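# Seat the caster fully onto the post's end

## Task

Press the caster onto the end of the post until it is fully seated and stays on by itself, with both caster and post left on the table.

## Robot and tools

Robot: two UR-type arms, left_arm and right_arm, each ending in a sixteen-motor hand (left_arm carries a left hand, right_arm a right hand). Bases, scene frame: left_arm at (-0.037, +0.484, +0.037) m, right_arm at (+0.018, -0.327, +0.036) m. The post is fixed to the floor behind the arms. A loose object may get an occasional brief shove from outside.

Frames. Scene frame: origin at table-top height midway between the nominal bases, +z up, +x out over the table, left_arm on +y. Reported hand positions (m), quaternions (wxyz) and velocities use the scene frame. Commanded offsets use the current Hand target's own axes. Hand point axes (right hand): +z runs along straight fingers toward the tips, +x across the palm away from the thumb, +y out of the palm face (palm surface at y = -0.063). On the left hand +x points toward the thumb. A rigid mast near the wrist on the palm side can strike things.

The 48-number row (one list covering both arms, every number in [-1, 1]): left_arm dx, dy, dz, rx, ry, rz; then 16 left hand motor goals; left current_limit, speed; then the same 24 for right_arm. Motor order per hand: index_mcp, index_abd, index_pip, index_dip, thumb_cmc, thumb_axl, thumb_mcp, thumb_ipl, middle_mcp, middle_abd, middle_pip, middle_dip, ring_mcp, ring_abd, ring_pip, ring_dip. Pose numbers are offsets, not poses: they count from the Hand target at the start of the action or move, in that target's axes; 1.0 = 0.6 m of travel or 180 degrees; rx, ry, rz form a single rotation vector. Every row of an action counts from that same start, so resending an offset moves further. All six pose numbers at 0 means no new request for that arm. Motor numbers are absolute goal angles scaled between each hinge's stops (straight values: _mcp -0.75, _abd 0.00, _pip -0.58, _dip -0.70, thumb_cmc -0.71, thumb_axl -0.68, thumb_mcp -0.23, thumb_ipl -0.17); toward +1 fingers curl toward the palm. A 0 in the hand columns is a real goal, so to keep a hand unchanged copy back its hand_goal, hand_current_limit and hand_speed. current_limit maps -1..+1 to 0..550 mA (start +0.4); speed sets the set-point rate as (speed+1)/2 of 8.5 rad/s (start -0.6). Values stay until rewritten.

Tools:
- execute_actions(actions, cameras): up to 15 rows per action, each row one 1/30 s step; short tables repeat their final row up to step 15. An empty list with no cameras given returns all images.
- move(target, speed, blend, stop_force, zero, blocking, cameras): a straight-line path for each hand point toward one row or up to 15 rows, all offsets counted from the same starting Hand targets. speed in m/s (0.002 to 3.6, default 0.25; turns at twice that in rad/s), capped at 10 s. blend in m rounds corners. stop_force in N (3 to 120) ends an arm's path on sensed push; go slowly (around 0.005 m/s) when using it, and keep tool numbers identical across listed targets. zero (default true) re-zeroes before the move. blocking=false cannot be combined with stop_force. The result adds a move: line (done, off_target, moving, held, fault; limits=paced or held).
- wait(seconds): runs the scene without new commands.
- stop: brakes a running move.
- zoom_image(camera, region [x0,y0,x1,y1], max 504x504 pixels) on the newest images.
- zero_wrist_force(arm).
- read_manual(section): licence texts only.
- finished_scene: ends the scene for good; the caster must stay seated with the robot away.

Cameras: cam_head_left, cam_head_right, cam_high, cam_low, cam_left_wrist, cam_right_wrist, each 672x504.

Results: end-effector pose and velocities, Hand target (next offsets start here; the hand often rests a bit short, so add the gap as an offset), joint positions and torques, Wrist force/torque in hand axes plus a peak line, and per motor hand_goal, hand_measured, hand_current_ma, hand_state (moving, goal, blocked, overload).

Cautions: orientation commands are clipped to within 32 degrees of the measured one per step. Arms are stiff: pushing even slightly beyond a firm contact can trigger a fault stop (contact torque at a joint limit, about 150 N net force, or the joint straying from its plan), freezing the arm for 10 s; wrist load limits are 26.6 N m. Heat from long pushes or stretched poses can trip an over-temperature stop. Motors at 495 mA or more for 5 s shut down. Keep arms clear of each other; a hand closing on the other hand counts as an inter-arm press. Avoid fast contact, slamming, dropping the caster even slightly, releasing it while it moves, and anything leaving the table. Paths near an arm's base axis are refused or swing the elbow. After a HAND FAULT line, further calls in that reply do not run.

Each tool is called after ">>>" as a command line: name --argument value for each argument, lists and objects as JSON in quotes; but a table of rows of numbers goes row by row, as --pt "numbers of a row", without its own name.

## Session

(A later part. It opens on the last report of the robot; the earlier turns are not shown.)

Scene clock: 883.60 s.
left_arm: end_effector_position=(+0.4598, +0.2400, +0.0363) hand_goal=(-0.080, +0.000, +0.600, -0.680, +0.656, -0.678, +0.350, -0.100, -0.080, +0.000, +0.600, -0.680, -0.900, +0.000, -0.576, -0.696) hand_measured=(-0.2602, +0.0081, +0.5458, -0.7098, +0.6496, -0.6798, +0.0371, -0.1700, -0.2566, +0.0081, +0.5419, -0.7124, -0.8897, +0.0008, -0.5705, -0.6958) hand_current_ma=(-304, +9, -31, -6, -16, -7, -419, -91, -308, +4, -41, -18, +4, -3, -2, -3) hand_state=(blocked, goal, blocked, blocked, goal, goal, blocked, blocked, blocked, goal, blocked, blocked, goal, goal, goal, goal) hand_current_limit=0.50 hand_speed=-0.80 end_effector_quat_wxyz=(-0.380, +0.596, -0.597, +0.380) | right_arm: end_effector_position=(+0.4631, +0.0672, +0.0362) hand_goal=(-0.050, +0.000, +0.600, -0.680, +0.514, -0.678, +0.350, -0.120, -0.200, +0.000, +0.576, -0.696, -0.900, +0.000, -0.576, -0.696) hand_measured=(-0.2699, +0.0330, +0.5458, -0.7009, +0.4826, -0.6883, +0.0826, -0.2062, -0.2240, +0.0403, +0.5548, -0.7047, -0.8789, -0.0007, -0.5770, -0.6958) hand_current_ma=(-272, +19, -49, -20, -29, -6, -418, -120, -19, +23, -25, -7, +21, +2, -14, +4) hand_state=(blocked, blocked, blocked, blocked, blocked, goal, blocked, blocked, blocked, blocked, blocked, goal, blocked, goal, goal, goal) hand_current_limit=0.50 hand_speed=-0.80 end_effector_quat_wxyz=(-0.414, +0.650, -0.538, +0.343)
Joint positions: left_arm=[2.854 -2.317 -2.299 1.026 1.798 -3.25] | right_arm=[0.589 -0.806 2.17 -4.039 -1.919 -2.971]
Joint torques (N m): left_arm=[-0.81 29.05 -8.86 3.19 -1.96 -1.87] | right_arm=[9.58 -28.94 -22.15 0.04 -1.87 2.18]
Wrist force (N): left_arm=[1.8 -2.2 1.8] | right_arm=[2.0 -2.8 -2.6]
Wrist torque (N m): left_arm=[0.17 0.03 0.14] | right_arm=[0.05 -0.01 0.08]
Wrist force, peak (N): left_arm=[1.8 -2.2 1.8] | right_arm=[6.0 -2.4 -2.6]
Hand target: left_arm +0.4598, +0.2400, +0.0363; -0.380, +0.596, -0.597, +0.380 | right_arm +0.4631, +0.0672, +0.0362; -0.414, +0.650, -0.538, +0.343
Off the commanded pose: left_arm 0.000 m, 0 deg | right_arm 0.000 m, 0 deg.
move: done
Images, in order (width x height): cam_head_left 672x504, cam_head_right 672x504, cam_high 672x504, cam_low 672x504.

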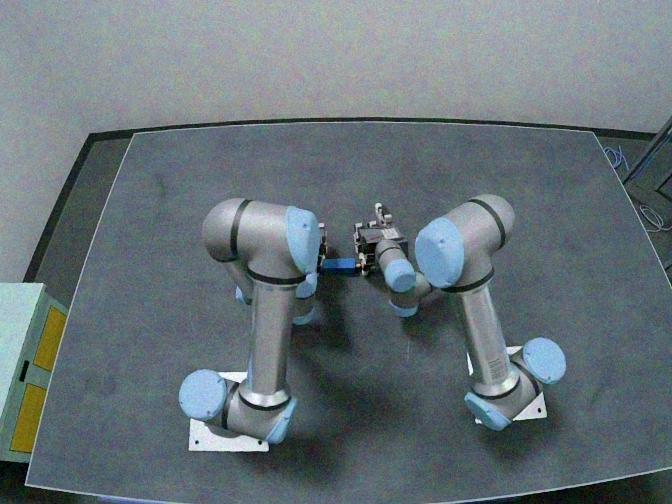

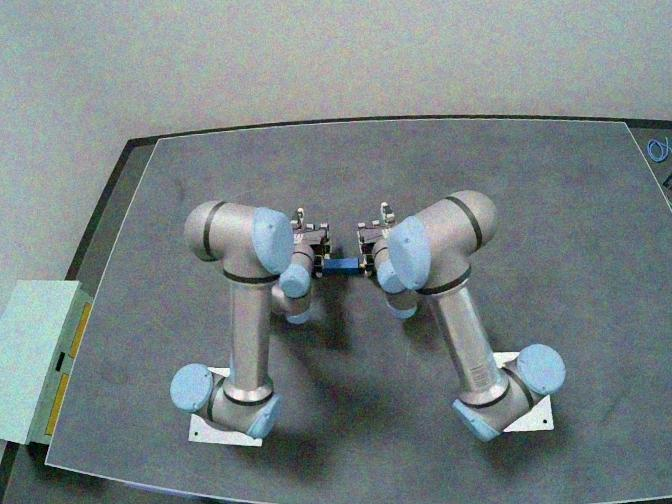

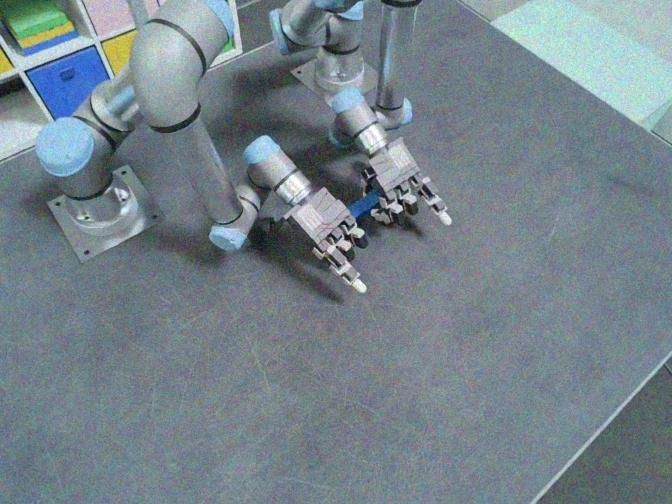

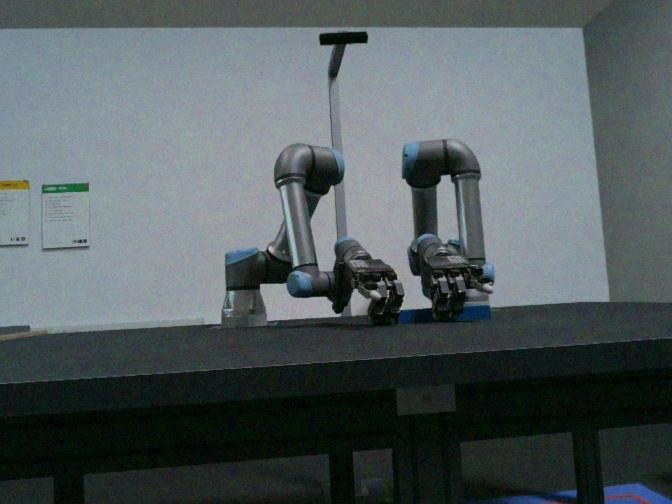

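>>> move --target '[0,0,0,0,0,0,-0.08,0,0.6,-0.68,0.657,-0.677,0.35,-0.1,-0.08,0,0.6,-0.68,-0.9,0,-0.576,-0.696,0.5,-0.8,-0.0098,-0.0008,0.0017,0,0,0,-0.05,0,0.6,-0.68,0.514,-0.677,0.35,-0.12,-0.2,0,0.577,-0.696,-0.9,0,-0.576,-0.696,0.5,-0.8]' --speed 0.006 --stop_force 10 --cameras '["cam_head_left","cam_head_right","cam_low","cam_high","cam_left_wrist","cam_right_wrist"]'

>>> zoom_image --camera "cam_head_left" --region '[340, 250, 385, 280]'

>>> zoom_image --camera "cam_head_right" --region '[343, 250, 388, 280]'

>>> zoom_image --camera "cam_high" --region '[300, 170, 400, 250]'

Scene clock: 901.53 s.
left_arm: end_effector_position=(+0.4598, +0.2400, +0.0363) hand_goal=(-0.080, +0.000, +0.600, -0.680, +0.656, -0.678, +0.350, -0.100, -0.080, +0.000, +0.600, -0.680, -0.900, +0.000, -0.576, -0.696) hand_measured=(-0.2614, +0.0081, +0.5458, -0.7111, +0.6484, -0.6809, +0.0371, -0.1691, -0.2566, +0.0081, +0.5419, -0.7124, -0.8897, -0.0007, -0.5705, -0.6958) hand_current_ma=(-303, +9, -34, -4, -9, -6, -413, -80, -311, +13, -36, -11, -3, -9, +4, +1) hand_state=(blocked, goal, blocked, blocked, goal, goal, blocked, blocked, blocked, goal, blocked, blocked, goal, goal, goal, goal) hand_current_limit=0.50 hand_speed=-0.80 end_effector_quat_wxyz=(-0.380, +0.596, -0.597, +0.380) | right_arm: end_effector_position=(+0.4631, +0.0732, +0.0362) hand_goal=(-0.050, +0.000, +0.600, -0.680, +0.514, -0.678, +0.350, -0.120, -0.200, +0.000, +0.576, -0.696, -0.900, +0.000, -0.576, -0.696) hand_measured=(-0.2699, +0.0330, +0.5458, -0.6996, +0.4826, -0.6872, +0.0826, -0.2053, -0.2240, +0.0403, +0.5548, -0.7047, -0.8789, -0.0007, -0.5770, -0.6958) hand_current_ma=(-279, +16, -60, -15, -32, -11, -419, -120, -19, +23, -23, -6, +15, +5, -10, +9) hand_state=(blocked, blocked, blocked, blocked, blocked, goal, blocked, blocked, blocked, blocked, blocked, goal, blocked, goal, goal, goal) hand_current_limit=0.50 hand_speed=-0.80 end_effector_quat_wxyz=(-0.414, +0.650, -0.538, +0.343)
Joint positions: left_arm=[2.854 -2.317 -2.299 1.026 1.798 -3.25] | right_arm=[0.601 -0.804 2.157 -4.027 -1.929 -2.966]
Joint torques (N m): left_arm=[-0.82 28 -8.42 3.15 -1.95 -1.76] | right_arm=[8.6 -29.52 -21.46 0.18 -1.92 2.13]
Wrist force (N): left_arm=[1.3 -2.0 2.0] | right_arm=[1.5 -2.4 -2.3]
Wrist torque (N m): left_arm=[0.19 0.09 0.09] | right_arm=[0.08 0.05 0.05]
Wrist force, peak (N): left_arm=[1.7 -2.3 2.2] | right_arm=[2.0 -2.8 -2.3]
Hand target: left_arm +0.4598, +0.2400, +0.0363; -0.380, +0.596, -0.597, +0.380 | right_arm +0.4631, +0.0732, +0.0362; -0.414, +0.650, -0.538, +0.343
Off the commanded pose: left_arm 0.000 m, 0 deg | right_arm 0.000 m, 0 deg.
move: done
cam_left_wrist: T_world_to_cam=[[0.27639, 0.79265, 0.54342, -0.36882], [-0.41098, -0.41365, 0.8124, 0.21501], [0.86874, -0.44787, 0.21143, -0.17216]] pos_world=[0.33986, 0.30418, 0.06215]
cam_right_wrist: T_world_to_cam=[[-0.39004, 0.73612, -0.55317, 0.18258], [-0.50488, 0.33143, 0.79703, 0.13559], [0.77005, 0.59015, 0.24238, -0.27853]] pos_world=[0.35415, -0.01496, 0.06044]

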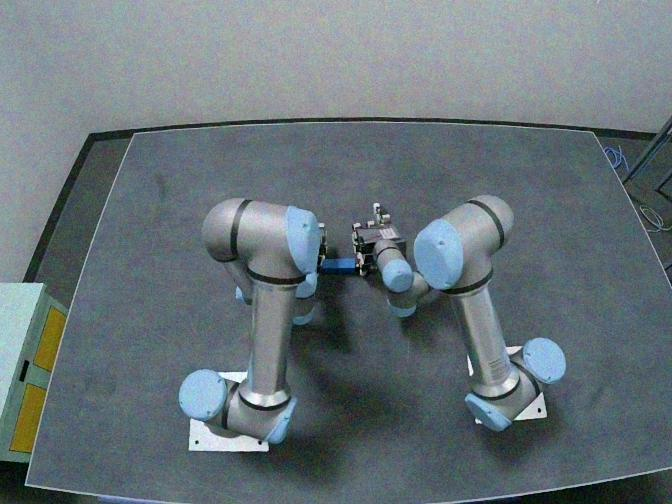

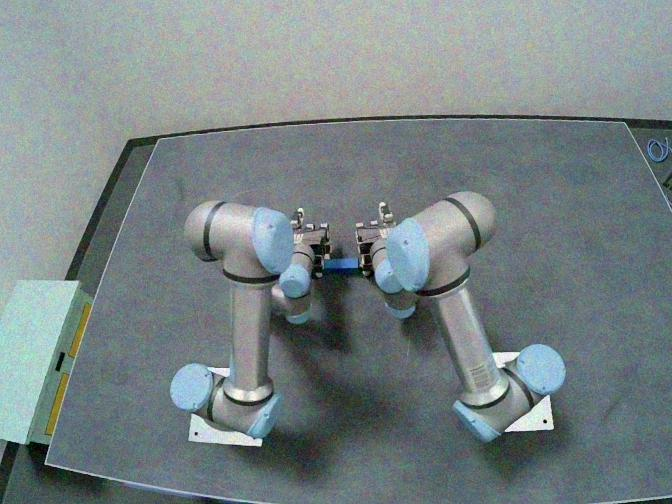

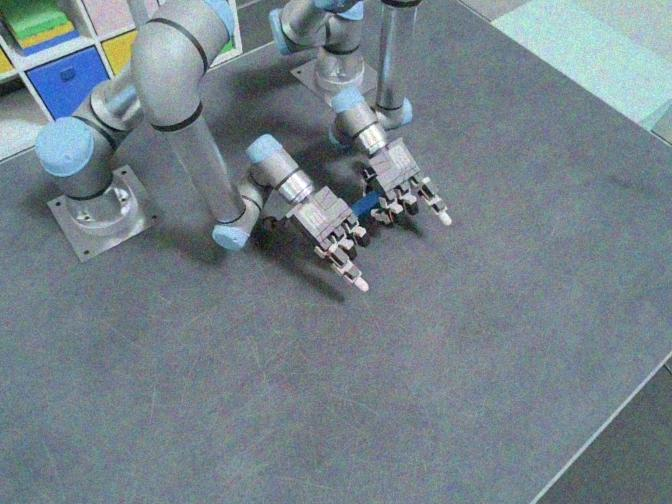

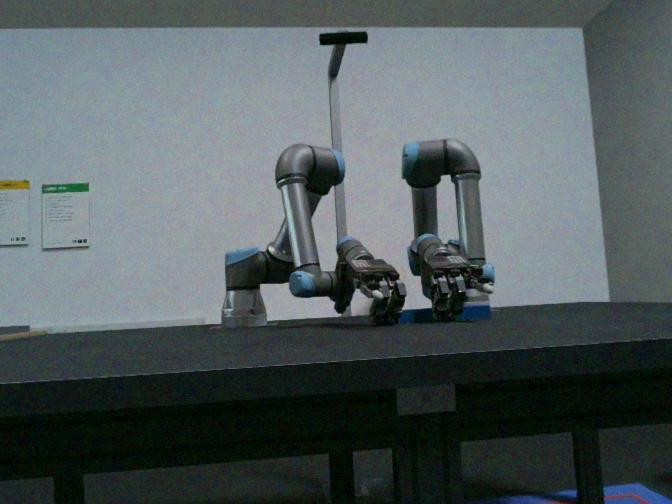

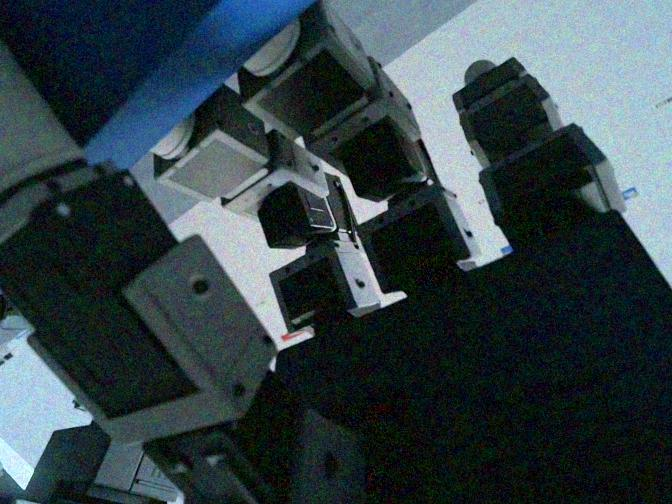

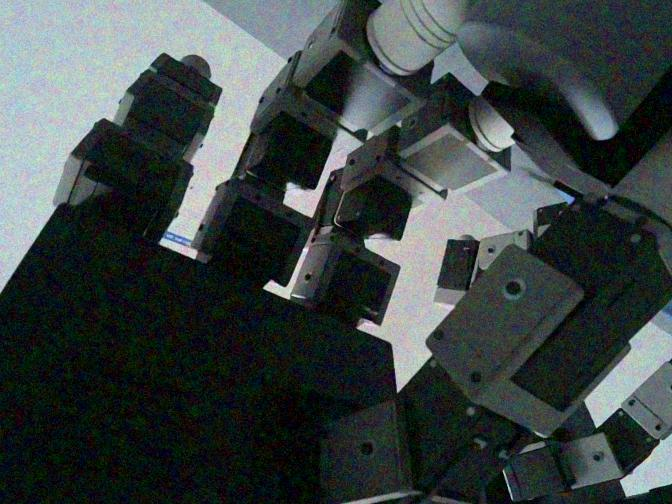

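Scaled by 11.200 from the camera's image (finer frame: 960x720).

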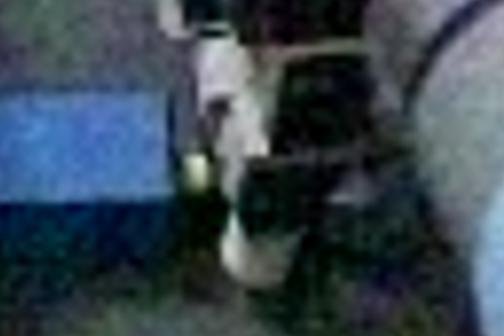

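Scaled by 11.200 from the camera's image (finer frame: 960x720).

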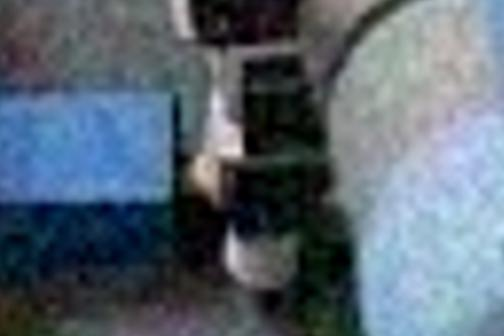

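Scaled by 5.040 from the camera's image (finer frame: 960x720).

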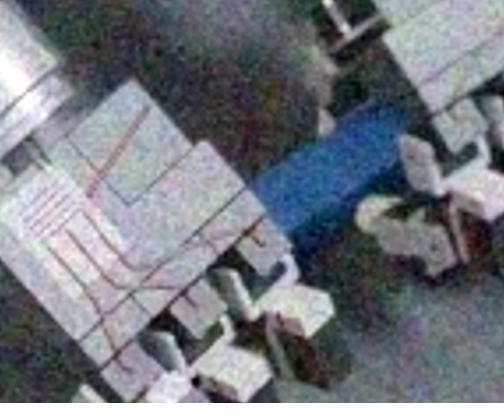

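>>> move --target '[0,0,0,0,0,0,-0.08,0,0.6,-0.68,0.657,-0.677,0.35,-0.1,-0.08,0,0.6,-0.68,-0.9,0,-0.576,-0.696,0.5,-0.8,-0.0131,-0.001,0.0023,0,0,0,-0.05,0,0.6,-0.68,0.514,-0.677,0.35,-0.12,-0.2,0,0.577,-0.696,-0.9,0,-0.576,-0.696,0.5,-0.8]' --speed 0.006 --stop_force 10 --cameras '["cam_head_left","cam_head_right","cam_low","cam_high"]'

>>> zoom_image --camera "cam_head_left" --region '[340, 250, 385, 280]'

>>> zoom_image --camera "cam_head_right" --region '[343, 250, 388, 280]'

>>> zoom_image --camera "cam_low" --region '[350, 290, 410, 330]'

Scene clock: 912.43 s.
left_arm: end_effector_position=(+0.4598, +0.2400, +0.0363) hand_goal=(-0.080, +0.000, +0.600, -0.680, +0.656, -0.678, +0.350, -0.100, -0.080, +0.000, +0.600, -0.680, -0.900, +0.000, -0.576, -0.696) hand_measured=(-0.2602, +0.0198, +0.5458, -0.7111, +0.6509, -0.6767, +0.0371, -0.1700, -0.2554, +0.0184, +0.5419, -0.7124, -0.8897, +0.0008, -0.5705, -0.6958) hand_current_ma=(-303, +10, -39, -14, -2, +5, -415, -86, -292, +13, -41, -18, +5, -1, -12, -8) hand_state=(blocked, goal, blocked, blocked, goal, goal, blocked, blocked, blocked, goal, blocked, blocked, goal, goal, goal, goal) hand_current_limit=0.50 hand_speed=-0.80 end_effector_quat_wxyz=(-0.380, +0.596, -0.597, +0.380) | right_arm: end_effector_position=(+0.4631, +0.0812, +0.0362) hand_goal=(-0.050, +0.000, +0.600, -0.680, +0.514, -0.678, +0.350, -0.120, -0.200, +0.000, +0.576, -0.696, -0.900, +0.000, -0.576, -0.696) hand_measured=(-0.2675, +0.0418, +0.5419, -0.7085, +0.5240, -0.6746, +0.0816, -0.2062, -0.2433, +0.0667, +0.5483, -0.7047, -0.8777, -0.0007, -0.5770, -0.6958) hand_current_ma=(-279, +22, -52, -18, +1, +4, -411, -115, -49, +38, -26, -19, +19, +4, -15, +3) hand_state=(blocked, blocked, blocked, blocked, goal, goal, blocked, blocked, blocked, blocked, blocked, goal, blocked, goal, goal, goal) hand_current_limit=0.50 hand_speed=-0.80 end_effector_quat_wxyz=(-0.414, +0.650, -0.538, +0.343)
Joint positions: left_arm=[2.854 -2.317 -2.299 1.026 1.798 -3.25] | right_arm=[0.616 -0.8 2.14 -4.011 -1.943 -2.958]
Joint torques (N m): left_arm=[-0.1 27.67 -8.21 3.12 -2.01 -1.7] | right_arm=[10.15 -30.13 -25.4 -0.09 -1.16 2.67]
Wrist force (N): left_arm=[-3.5 -1.8 2.4] | right_arm=[5.8 -1.8 -5.1]
Wrist torque (N m): left_arm=[0.20 0.22 0.24] | right_arm=[0.11 -0.16 -0.01]
Wrist force, peak (N): left_arm=[-3.6 -1.9 2.5] | right_arm=[7.1 -2.0 -4.0]
Hand target: left_arm +0.4598, +0.2400, +0.0363; -0.380, +0.596, -0.597, +0.380 | right_arm +0.4631, +0.0812, +0.0362; -0.414, +0.650, -0.538, +0.343
Off the commanded pose: left_arm 0.000 m, 0 deg | right_arm 0.000 m, 0 deg.
move: done
Images, in order (width x height): cam_head_left 672x504, cam_head_right 672x504, cam_high 672x504, cam_low 672x504.

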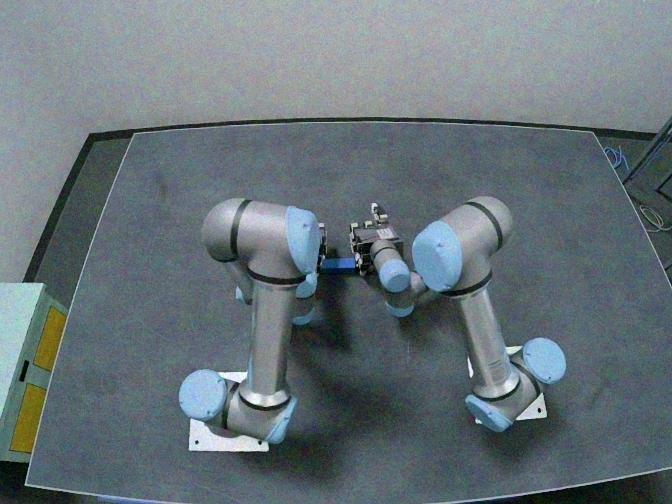

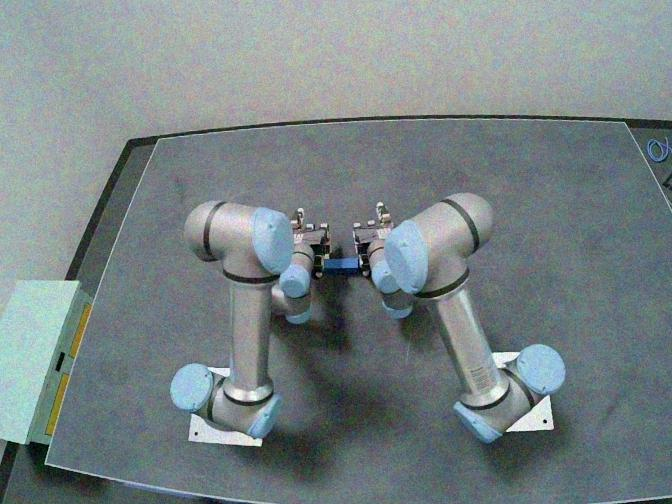

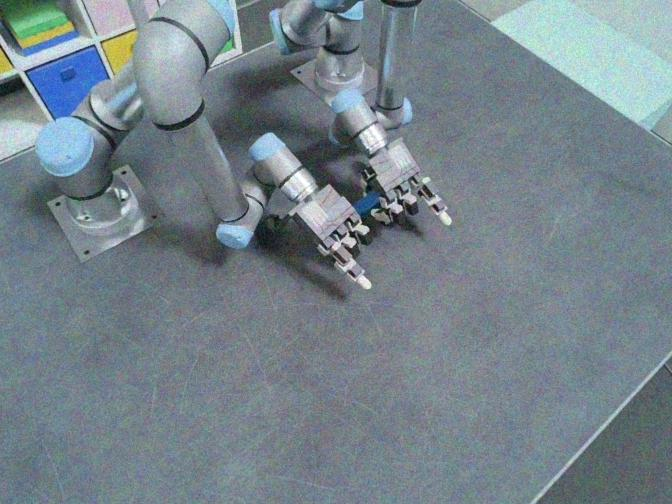

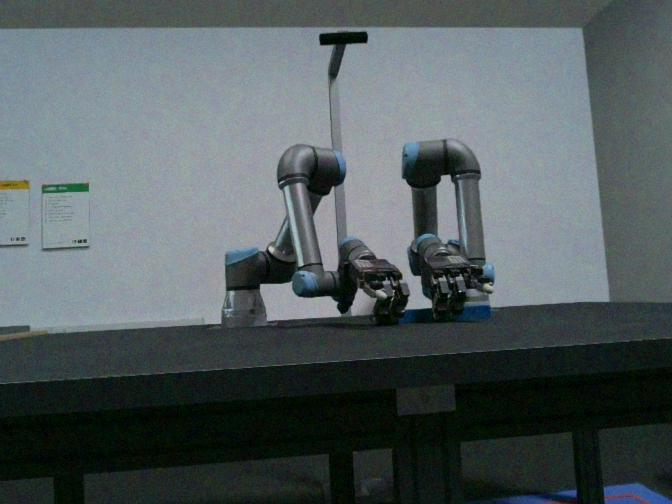

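Scaled by 11.200 from the camera's image (finer frame: 960x720).

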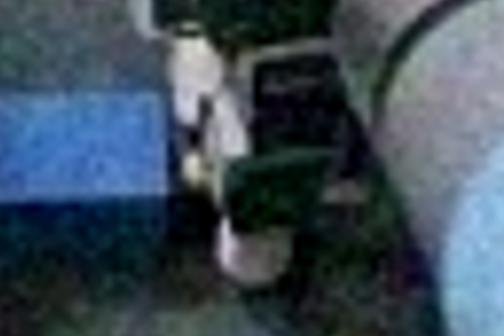

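Scaled by 11.200 from the camera's image (finer frame: 960x720).

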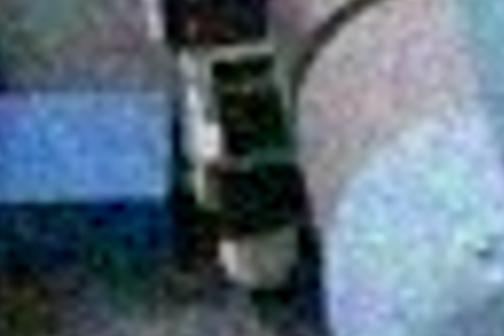

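Scaled by 8.400 from the camera's image (finer frame: 960x720).

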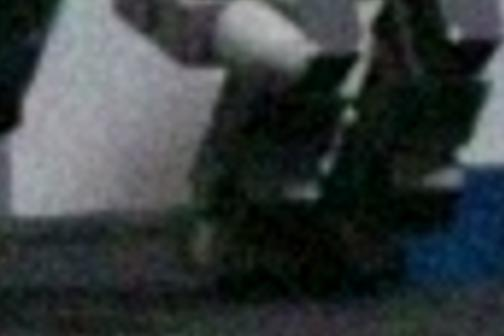

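>>> move --pt "0 0 0 0 0 0 -0.08 0 0.6 -0.68 0.657 -0.677 0.35 -0.1 -0.08 0 0.6 -0.68 -0.9 0 -0.576 -0.696 0.5 -0.8 0 0 0 0 0 0 -0.616 0 0.737 -0.696 0.514 -0.677 -0.16 -0.168 -0.616 0 0.737 -0.696 -0.9 0 -0.576 -0.696 0.2 -0.8" --pt "0 0 0 0 0 0 -0.08 0 0.6 -0.68 0.657 -0.677 0.35 -0.1 -0.08 0 0.6 -0.68 -0.9 0 -0.576 -0.696 0.5 -0.8 0 -0.1813 -0.0845 0 0 0 -0.616 0 0.737 -0.696 0.514 -0.677 -0.16 -0.168 -0.616 0 0.737 -0.696 -0.9 0 -0.576 -0.696 0.2 -0.8" --speed 0.08 --cameras '["cam_head_left","cam_head_right","cam_low","cam_high"]'

>>> zoom_image --camera "cam_head_left" --region '[340, 250, 385, 280]'

>>> zoom_image --camera "cam_high" --region '[300, 190, 380, 260]'

>>> zoom_image --camera "cam_low" --region '[350, 290, 430, 330]'

Scene clock: 1013.57 s.
left_arm: end_effector_position=(+0.4598, +0.2400, +0.0363) hand_goal=(-0.080, +0.000, +0.600, -0.680, +0.656, -0.678, +0.350, -0.100, -0.080, +0.000, +0.600, -0.680, -0.900, +0.000, -0.576, -0.696) hand_measured=(-0.2614, +0.0140, +0.5458, -0.7098, +0.6496, -0.6798, +0.0371, -0.1700, -0.2542, +0.0140, +0.5419, -0.7136, -0.8897, -0.0007, -0.5705, -0.6958) hand_current_ma=(-301, +10, -32, -7, -11, -3, -424, -82, -293, +12, -46, -22, +3, -1, +1, -2) hand_state=(blocked, goal, blocked, blocked, goal, goal, blocked, blocked, blocked, goal, blocked, blocked, goal, goal, goal, goal) hand_current_limit=0.50 hand_speed=-0.80 end_effector_quat_wxyz=(-0.380, +0.596, -0.597, +0.380) | right_arm: end_effector_position=(+0.4631, +0.0812, +0.1561) hand_goal=(-0.616, +0.000, +0.736, -0.696, +0.514, -0.678, -0.160, -0.168, -0.616, +0.000, +0.736, -0.696, -0.900, +0.000, -0.576, -0.696) hand_measured=(-0.5798, +0.0125, +0.7190, -0.7073, +0.5278, -0.6746, -0.1490, -0.1700, -0.5774, +0.0140, +0.7177, -0.7034, -0.8789, -0.0007, -0.5770, -0.6958) hand_current_ma=(+30, +23, -16, -7, +3, +6, +1, -5, +32, +11, -16, -10, +22, +4, -11, +10) hand_state=(blocked, goal, goal, goal, goal, goal, goal, goal, blocked, goal, goal, goal, blocked, goal, goal, goal) hand_current_limit=0.20 hand_speed=-0.80 end_effector_quat_wxyz=(-0.414, +0.650, -0.538, +0.343)
Joint positions: left_arm=[2.854 -2.317 -2.299 1.026 1.798 -3.25] | right_arm=[0.616 -1.114 2.155 -3.711 -1.943 -2.958]
Joint torques (N m): left_arm=[0.78 27.78 -7.93 2.85 -1.97 -1.61] | right_arm=[-5.08 -47.12 -28.98 -0.02 1.17 2.26]
Wrist force (N): left_arm=[1.3 -0.8 1.7] | right_arm=[0.7 -1.0 -0.5]
Wrist torque (N m): left_arm=[0.30 0.03 0.13] | right_arm=[0.06 0.10 0.12]
Wrist force, peak (N): left_arm=[-3.7 -1.9 2.4] | right_arm=[6.1 -1.9 -4.7]
Hand target: left_arm +0.4598, +0.2400, +0.0363; -0.380, +0.596, -0.597, +0.380 | right_arm +0.4631, +0.0812, +0.1562; -0.414, +0.650, -0.538, +0.343
Off the commanded pose: left_arm 0.000 m, 0 deg | right_arm 0.000 m, 0 deg.
move: done
Images, in order (width x height): cam_head_left 672x504, cam_head_right 672x504, cam_high 672x504, cam_low 672x504.

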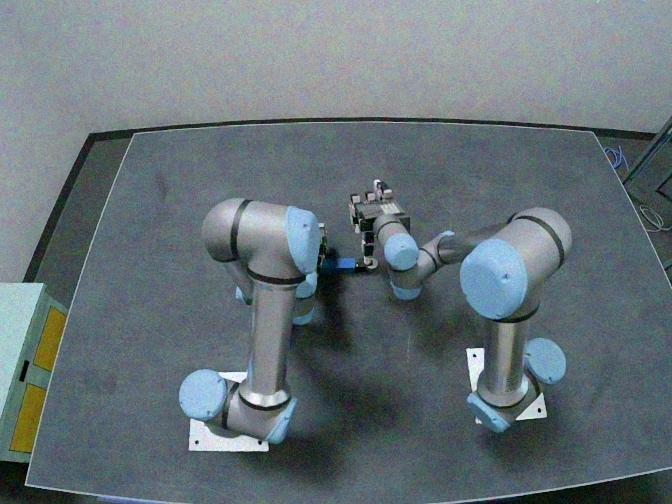

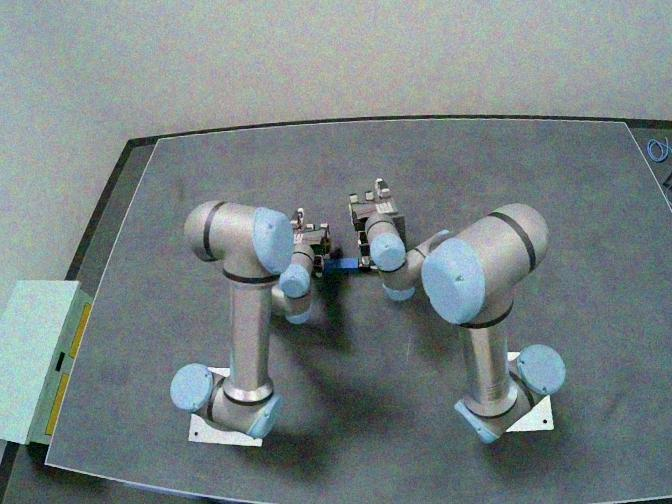

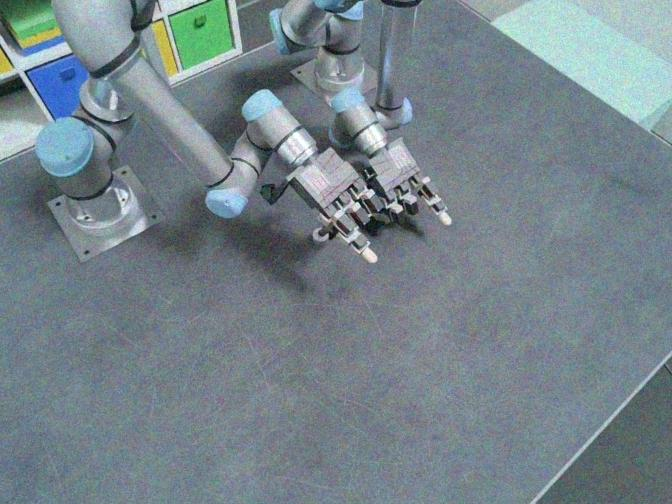

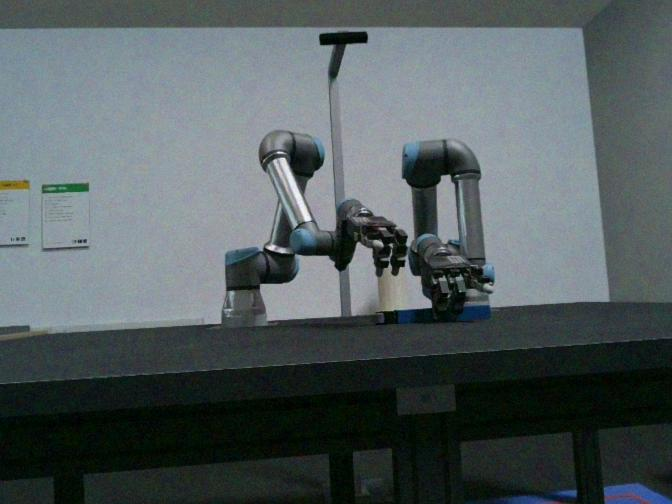

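Scaled by 11.200 from the camera's image (finer frame: 960x720).

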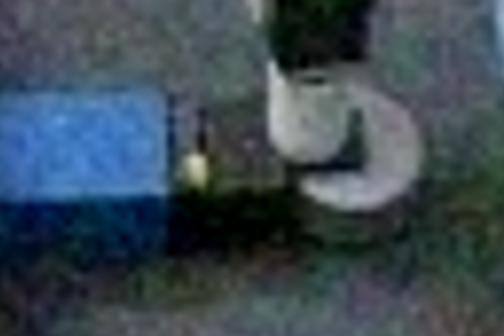

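Scaled by 6.300 from the camera's image (finer frame: 960x720).

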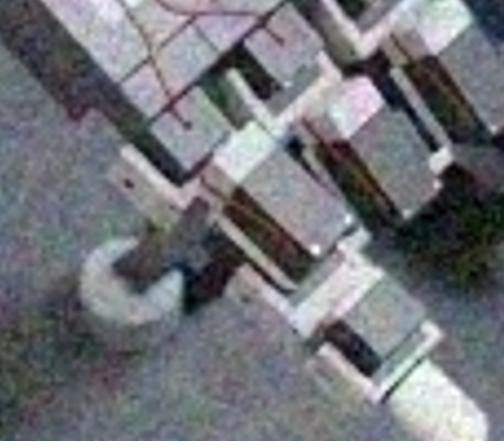

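Scaled by 6.300 from the camera's image (finer frame: 960x720).

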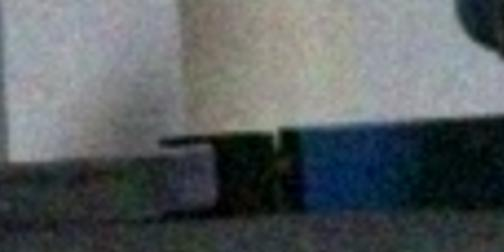

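>>> move --pt "0 0 0 0 0 0 -0.616 0 0.737 -0.696 0.657 -0.677 -0.16 -0.168 -0.616 0 0.737 -0.696 -0.9 0 -0.576 -0.696 0.2 -0.8 0 0 0 0 0 0 0.89 0 -0.576 -0.696 -0.714 -0.677 -0.226 -0.168 0.89 0 -0.576 -0.696 0.89 0 -0.576 -0.696 0.4 -0.6" --pt "0 -0.1813 -0.0845 0 0 0 -0.616 0 0.737 -0.696 0.657 -0.677 -0.16 -0.168 -0.616 0 0.737 -0.696 -0.9 0 -0.576 -0.696 0.2 -0.8 0.3007 0.1122 -0.1373 -0.3663 -0.2003 -0.4295 0.89 0 -0.576 -0.696 -0.714 -0.677 -0.226 -0.168 0.89 0 -0.576 -0.696 0.89 0 -0.576 -0.696 0.4 -0.6" --speed '[0.1,0.25]' --cameras '["cam_head_left","cam_head_right","cam_low","cam_high"]'

Scene clock: 1070.97 s.
left_arm: end_effector_position=(+0.4598, +0.2400, +0.1563) hand_goal=(-0.616, +0.000, +0.736, -0.696, +0.656, -0.678, -0.160, -0.168, -0.616, +0.000, +0.736, -0.696, -0.900, +0.000, -0.576, -0.696) hand_measured=(-0.5991, +0.0066, +0.7293, -0.7022, +0.6509, -0.6798, -0.1539, -0.1700, -0.5979, +0.0052, +0.7280, -0.7022, -0.8897, +0.0008, -0.5705, -0.6958) hand_current_ma=(+6, +9, -1, +0, -16, +0, -8, -5, -4, +11, -20, -13, +4, -8, -3, +4) hand_state=(goal, goal, goal, goal, goal, goal, goal, goal, goal, goal, goal, goal, goal, goal, goal, goal) hand_current_limit=0.20 hand_speed=-0.80 end_effector_quat_wxyz=(-0.380, +0.596, -0.597, +0.380) | right_arm: end_effector_position=(+0.3955, -0.1152, +0.1301) hand_goal=(+0.890, +0.000, -0.576, -0.696, -0.714, -0.678, -0.226, -0.168, +0.890, +0.000, -0.576, -0.696, +0.890, +0.000, -0.576, -0.696) hand_measured=(+0.8541, +0.0052, -0.5770, -0.7073, -0.7129, -0.6756, -0.2153, -0.1700, +0.8529, +0.0081, -0.5770, -0.7047, +0.8589, -0.0080, -0.5808, -0.7034) hand_current_ma=(-22, +5, -13, -14, -9, +6, +12, -6, -42, +10, -10, -13, -17, +3, -12, +6) hand_state=(blocked, goal, goal, goal, goal, goal, goal, goal, blocked, goal, goal, goal, blocked, goal, goal, goal) hand_current_limit=0.40 hand_speed=-0.60 end_effector_quat_wxyz=(+0.130, +0.991, +0.002, +0.000)
Joint positions: left_arm=[2.854 -1.948 -2.317 0.674 1.798 -3.25] | right_arm=[0.486 -1.27 2.003 -2.184 -1.804 -4.231]
Joint torques (N m): left_arm=[0.95 31.83 24.7 1.04 -2.03 0.23] | right_arm=[8.28 -23.58 -5.54 0.53 -2.52 -2.39]
Wrist force (N): left_arm=[2.1 0.1 2.0] | right_arm=[-0.1 -0.2 -3.1]
Wrist torque (N m): left_arm=[0.29 0.00 0.17] | right_arm=[0.29 0.13 0.06]
Wrist force, peak (N): left_arm=[2.3 2.1 2.7] | right_arm=[0.0 -0.3 -3.3]
Hand target: left_arm +0.4598, +0.2400, +0.1564; -0.380, +0.596, -0.597, +0.380 | right_arm +0.3954, -0.1153, +0.1300; +0.130, +0.991, +0.002, +0.000
Off the commanded pose: left_arm 0.000 m, 0 deg | right_arm 0.000 m, 0 deg.
move: done
Images, in order (width x height): cam_head_left 672x504, cam_head_right 672x504, cam_high 672x504, cam_low 672x504.

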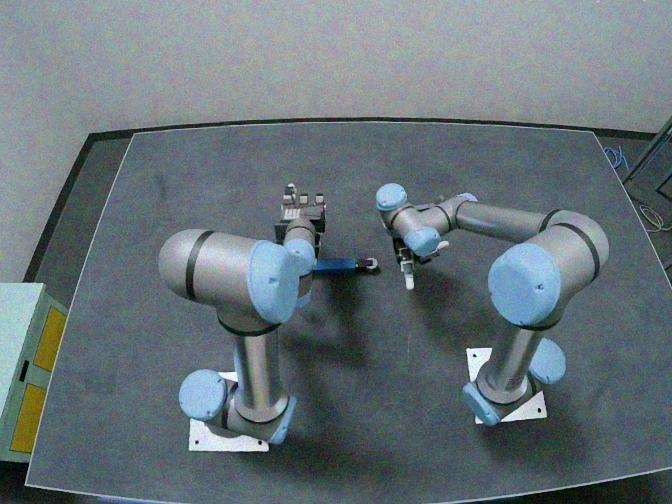

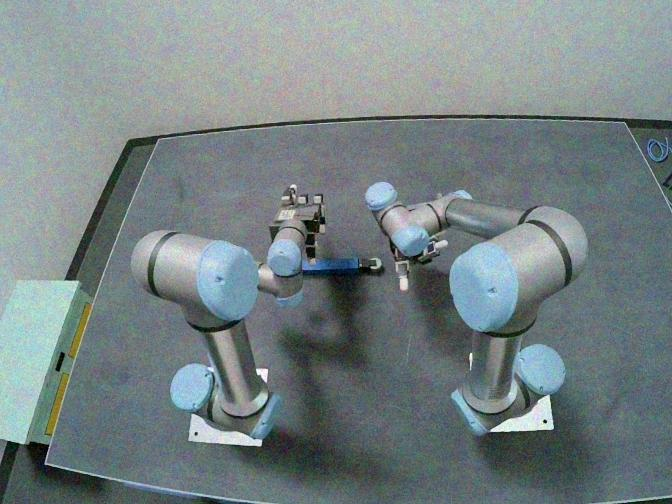

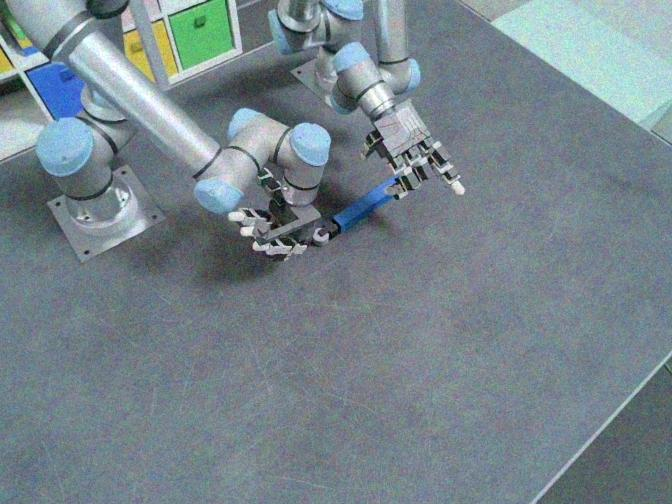

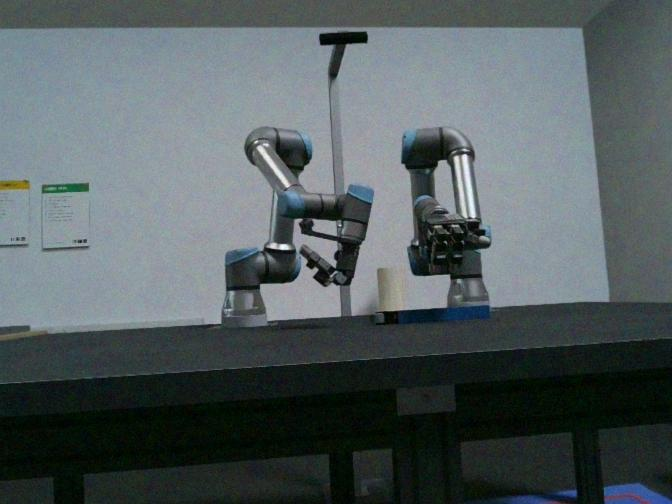

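>>> move --pt "0 0 0 0 0 0 0.89 0 -0.576 -0.696 -0.714 -0.677 -0.226 -0.168 0.89 0 -0.576 -0.696 0.89 0 -0.576 -0.696 0.4 -0.6 0 0 0 0 0 0 0.89 0 -0.576 -0.696 -0.714 -0.677 -0.226 -0.168 0.89 0 -0.576 -0.696 0.89 0 -0.576 -0.696 0.4 -0.6" --pt "-0.4843 0.0548 -0.0940 -0.3437 0.2260 0.4846 0.89 0 -0.576 -0.696 -0.714 -0.677 -0.226 -0.168 0.89 0 -0.576 -0.696 0.89 0 -0.576 -0.696 0.4 -0.6 0 0 0 0 0 0 0.89 0 -0.576 -0.696 -0.714 -0.677 -0.226 -0.168 0.89 0 -0.576 -0.696 0.89 0 -0.576 -0.696 0.4 -0.6" --speed 0.25 --cameras '["cam_low","cam_high"]'

Scene clock: 1107.90 s.
left_arm: end_effector_position=(+0.3949, +0.5305, +0.1505) hand_goal=(+0.890, +0.000, -0.576, -0.696, -0.714, -0.678, -0.226, -0.168, +0.890, +0.000, -0.576, -0.696, +0.890, +0.000, -0.576, -0.696) hand_measured=(+0.8746, -0.0021, -0.5795, -0.7022, -0.7154, -0.6746, -0.2212, -0.1700, +0.8734, +0.0008, -0.5795, -0.7022, +0.8758, -0.0007, -0.5795, -0.6958) hand_current_ma=(+2, +16, -5, +4, -15, -12, -13, -11, -10, +5, -4, +1, +2, +4, +1, -5) hand_state=(goal, goal, goal, goal, goal, goal, goal, goal, goal, goal, goal, goal, goal, goal, goal, goal) hand_current_limit=0.40 hand_speed=-0.60 end_effector_quat_wxyz=(+0.000, +0.000, +0.991, +0.131) | right_arm: end_effector_position=(+0.3954, -0.1153, +0.1300) hand_goal=(+0.890, +0.000, -0.576, -0.696, -0.714, -0.678, -0.226, -0.168, +0.890, +0.000, -0.576, -0.696, +0.890, +0.000, -0.576, -0.696) hand_measured=(+0.8541, +0.0052, -0.5770, -0.7085, -0.7117, -0.6746, -0.2143, -0.1691, +0.8529, +0.0081, -0.5757, -0.7034, +0.8589, -0.0080, -0.5821, -0.7022) hand_current_ma=(-20, +12, -7, -2, -12, -1, +3, +3, -41, +14, +0, -13, -15, +2, -13, +4) hand_state=(blocked, goal, goal, goal, goal, goal, goal, goal, blocked, goal, goal, goal, blocked, goal, goal, goal) hand_current_limit=0.40 hand_speed=-0.60 end_effector_quat_wxyz=(+0.130, +0.991, +0.002, +0.000)
Joint positions: left_arm=[3.191 -1.717 -2.189 -0.784 1.832 -1.482] | right_arm=[0.486 -1.27 2.003 -2.184 -1.804 -4.231]
Joint torques (N m): left_arm=[8.38 14.91 4.42 2.66 3.18 1.49] | right_arm=[8.95 -22.89 -6.23 0.19 -2.47 -2.23]
Wrist force (N): left_arm=[1.9 -1.0 0.2] | right_arm=[0.0 -0.5 -3.2]
Wrist torque (N m): left_arm=[-0.02 0.02 0.07] | right_arm=[0.26 0.12 0.06]
Wrist force, peak (N): left_arm=[2.4 0.1 2.2] | right_arm=[-0.1 -0.4 -3.6]
Hand target: left_arm +0.3950, +0.5306, +0.1505; +0.000, +0.000, +0.991, +0.131 | right_arm +0.3954, -0.1153, +0.1300; +0.130, +0.991, +0.002, +0.000
Off the commanded pose: left_arm 0.000 m, 0 deg | right_arm 0.000 m, 0 deg.
move: done
Images, in order (width x height): cam_high 672x504, cam_low 672x504.

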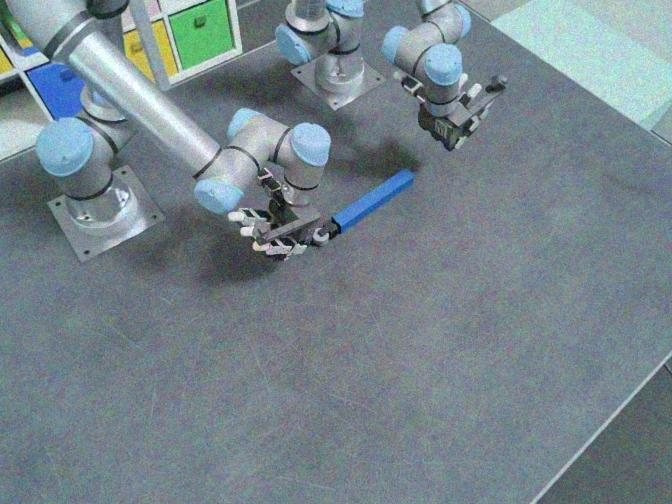

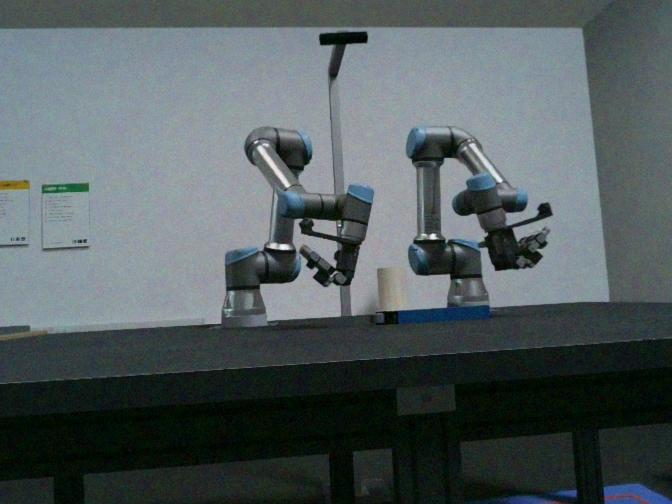

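>>> move --pt "0 -0.0433 0.1618 0 0 0 0.89 0 -0.576 -0.696 -0.714 -0.677 -0.226 -0.168 0.89 0 -0.576 -0.696 0.89 0 -0.576 -0.696 0.4 -0.6 0 -0.0345 0.1288 0 0 0 0.89 0 -0.576 -0.696 -0.714 -0.677 -0.226 -0.168 0.89 0 -0.576 -0.696 0.89 0 -0.576 -0.696 0.4 -0.6" --speed 0.08 --stop_force 6 --cameras '["cam_low","cam_high"]'

>>> zoom_image --camera "cam_low" --region '[300, 220, 580, 340]'

Scene clock: 1118.67 s.
left_arm: end_effector_position=(+0.3949, +0.5306, +0.0500) hand_goal=(+0.890, +0.000, -0.576, -0.696, -0.714, -0.678, -0.226, -0.168, +0.890, +0.000, -0.576, -0.696, +0.890, +0.000, -0.576, -0.696) hand_measured=(+0.8758, -0.0021, -0.5782, -0.7009, -0.7154, -0.6746, -0.2212, -0.1691, +0.8734, +0.0008, -0.5795, -0.7022, +0.8770, -0.0007, -0.5795, -0.6958) hand_current_ma=(+1, +14, +3, -3, -8, -2, -9, +4, -7, +12, -11, -3, -2, +0, -5, -3) hand_state=(goal, goal, goal, goal, goal, goal, goal, goal, goal, goal, goal, goal, goal, goal, goal, goal) hand_current_limit=0.40 hand_speed=-0.60 end_effector_quat_wxyz=(+0.000, +0.000, +0.991, +0.131) | right_arm: end_effector_position=(+0.3954, -0.1153, +0.0500) hand_goal=(+0.890, +0.000, -0.576, -0.696, -0.714, -0.678, -0.226, -0.168, +0.890, +0.000, -0.576, -0.696, +0.890, +0.000, -0.576, -0.696) hand_measured=(+0.8541, +0.0037, -0.5770, -0.7085, -0.7142, -0.6746, -0.2143, -0.1691, +0.8517, +0.0081, -0.5770, -0.7047, +0.8589, -0.0080, -0.5808, -0.7022) hand_current_ma=(-29, +17, -7, -4, -10, -1, +11, -4, -37, +9, -10, -17, -15, +2, -8, +13) hand_state=(blocked, goal, goal, goal, goal, goal, goal, goal, blocked, goal, goal, goal, blocked, goal, goal, goal) hand_current_limit=0.40 hand_speed=-0.60 end_effector_quat_wxyz=(+0.130, +0.991, +0.002, +0.000)
Joint positions: left_arm=[3.191 -1.956 -2.264 -0.47 1.832 -1.482] | right_arm=[0.486 -1.113 2.059 -2.396 -1.804 -4.231]
Joint torques (N m): left_arm=[5.3 19.36 -0.72 4.41 3.13 1.44] | right_arm=[8.85 -25.75 -1.04 -4.76 -2.4 -1.96]
Wrist force (N): left_arm=[1.9 -0.7 0.4] | right_arm=[-0.4 -0.1 -3.1]
Wrist torque (N m): left_arm=[-0.01 0.04 0.05] | right_arm=[0.29 0.20 0.03]
Wrist force, peak (N): left_arm=[2.0 -1.0 0.5] | right_arm=[-0.5 0.0 -3.7]
Hand target: left_arm +0.3949, +0.5306, +0.0500; +0.000, +0.000, +0.991, +0.131 | right_arm +0.3954, -0.1153, +0.0500; +0.130, +0.991, +0.002, +0.000
Off the commanded pose: left_arm 0.000 m, 0 deg | right_arm 0.000 m, 0 deg.
move: done
Images, in order (width x height): cam_high 672x504, cam_low 672x504.

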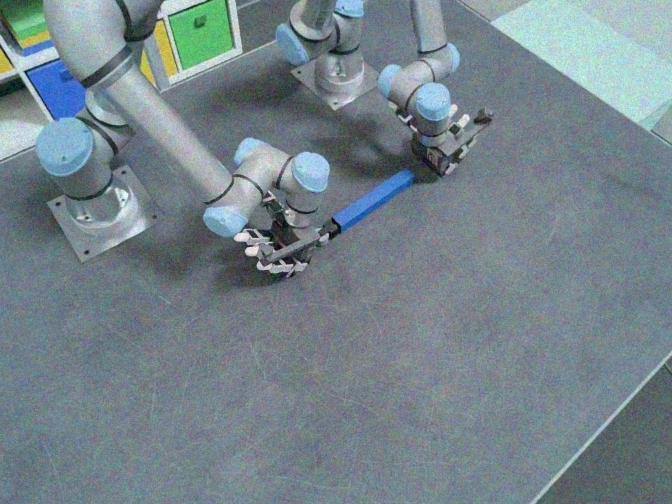

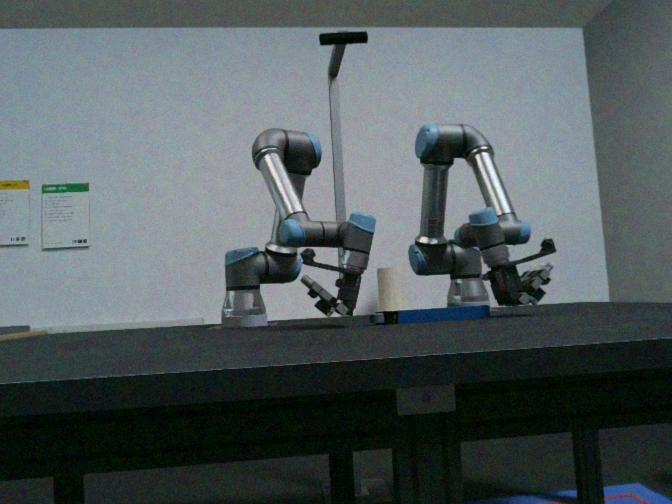

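Scaled by 1.800 from the camera's image (finer frame: 960x720).

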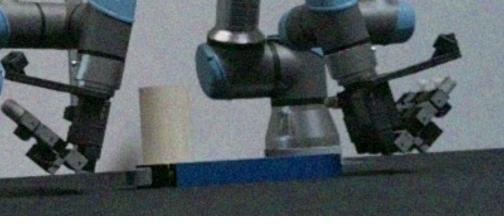

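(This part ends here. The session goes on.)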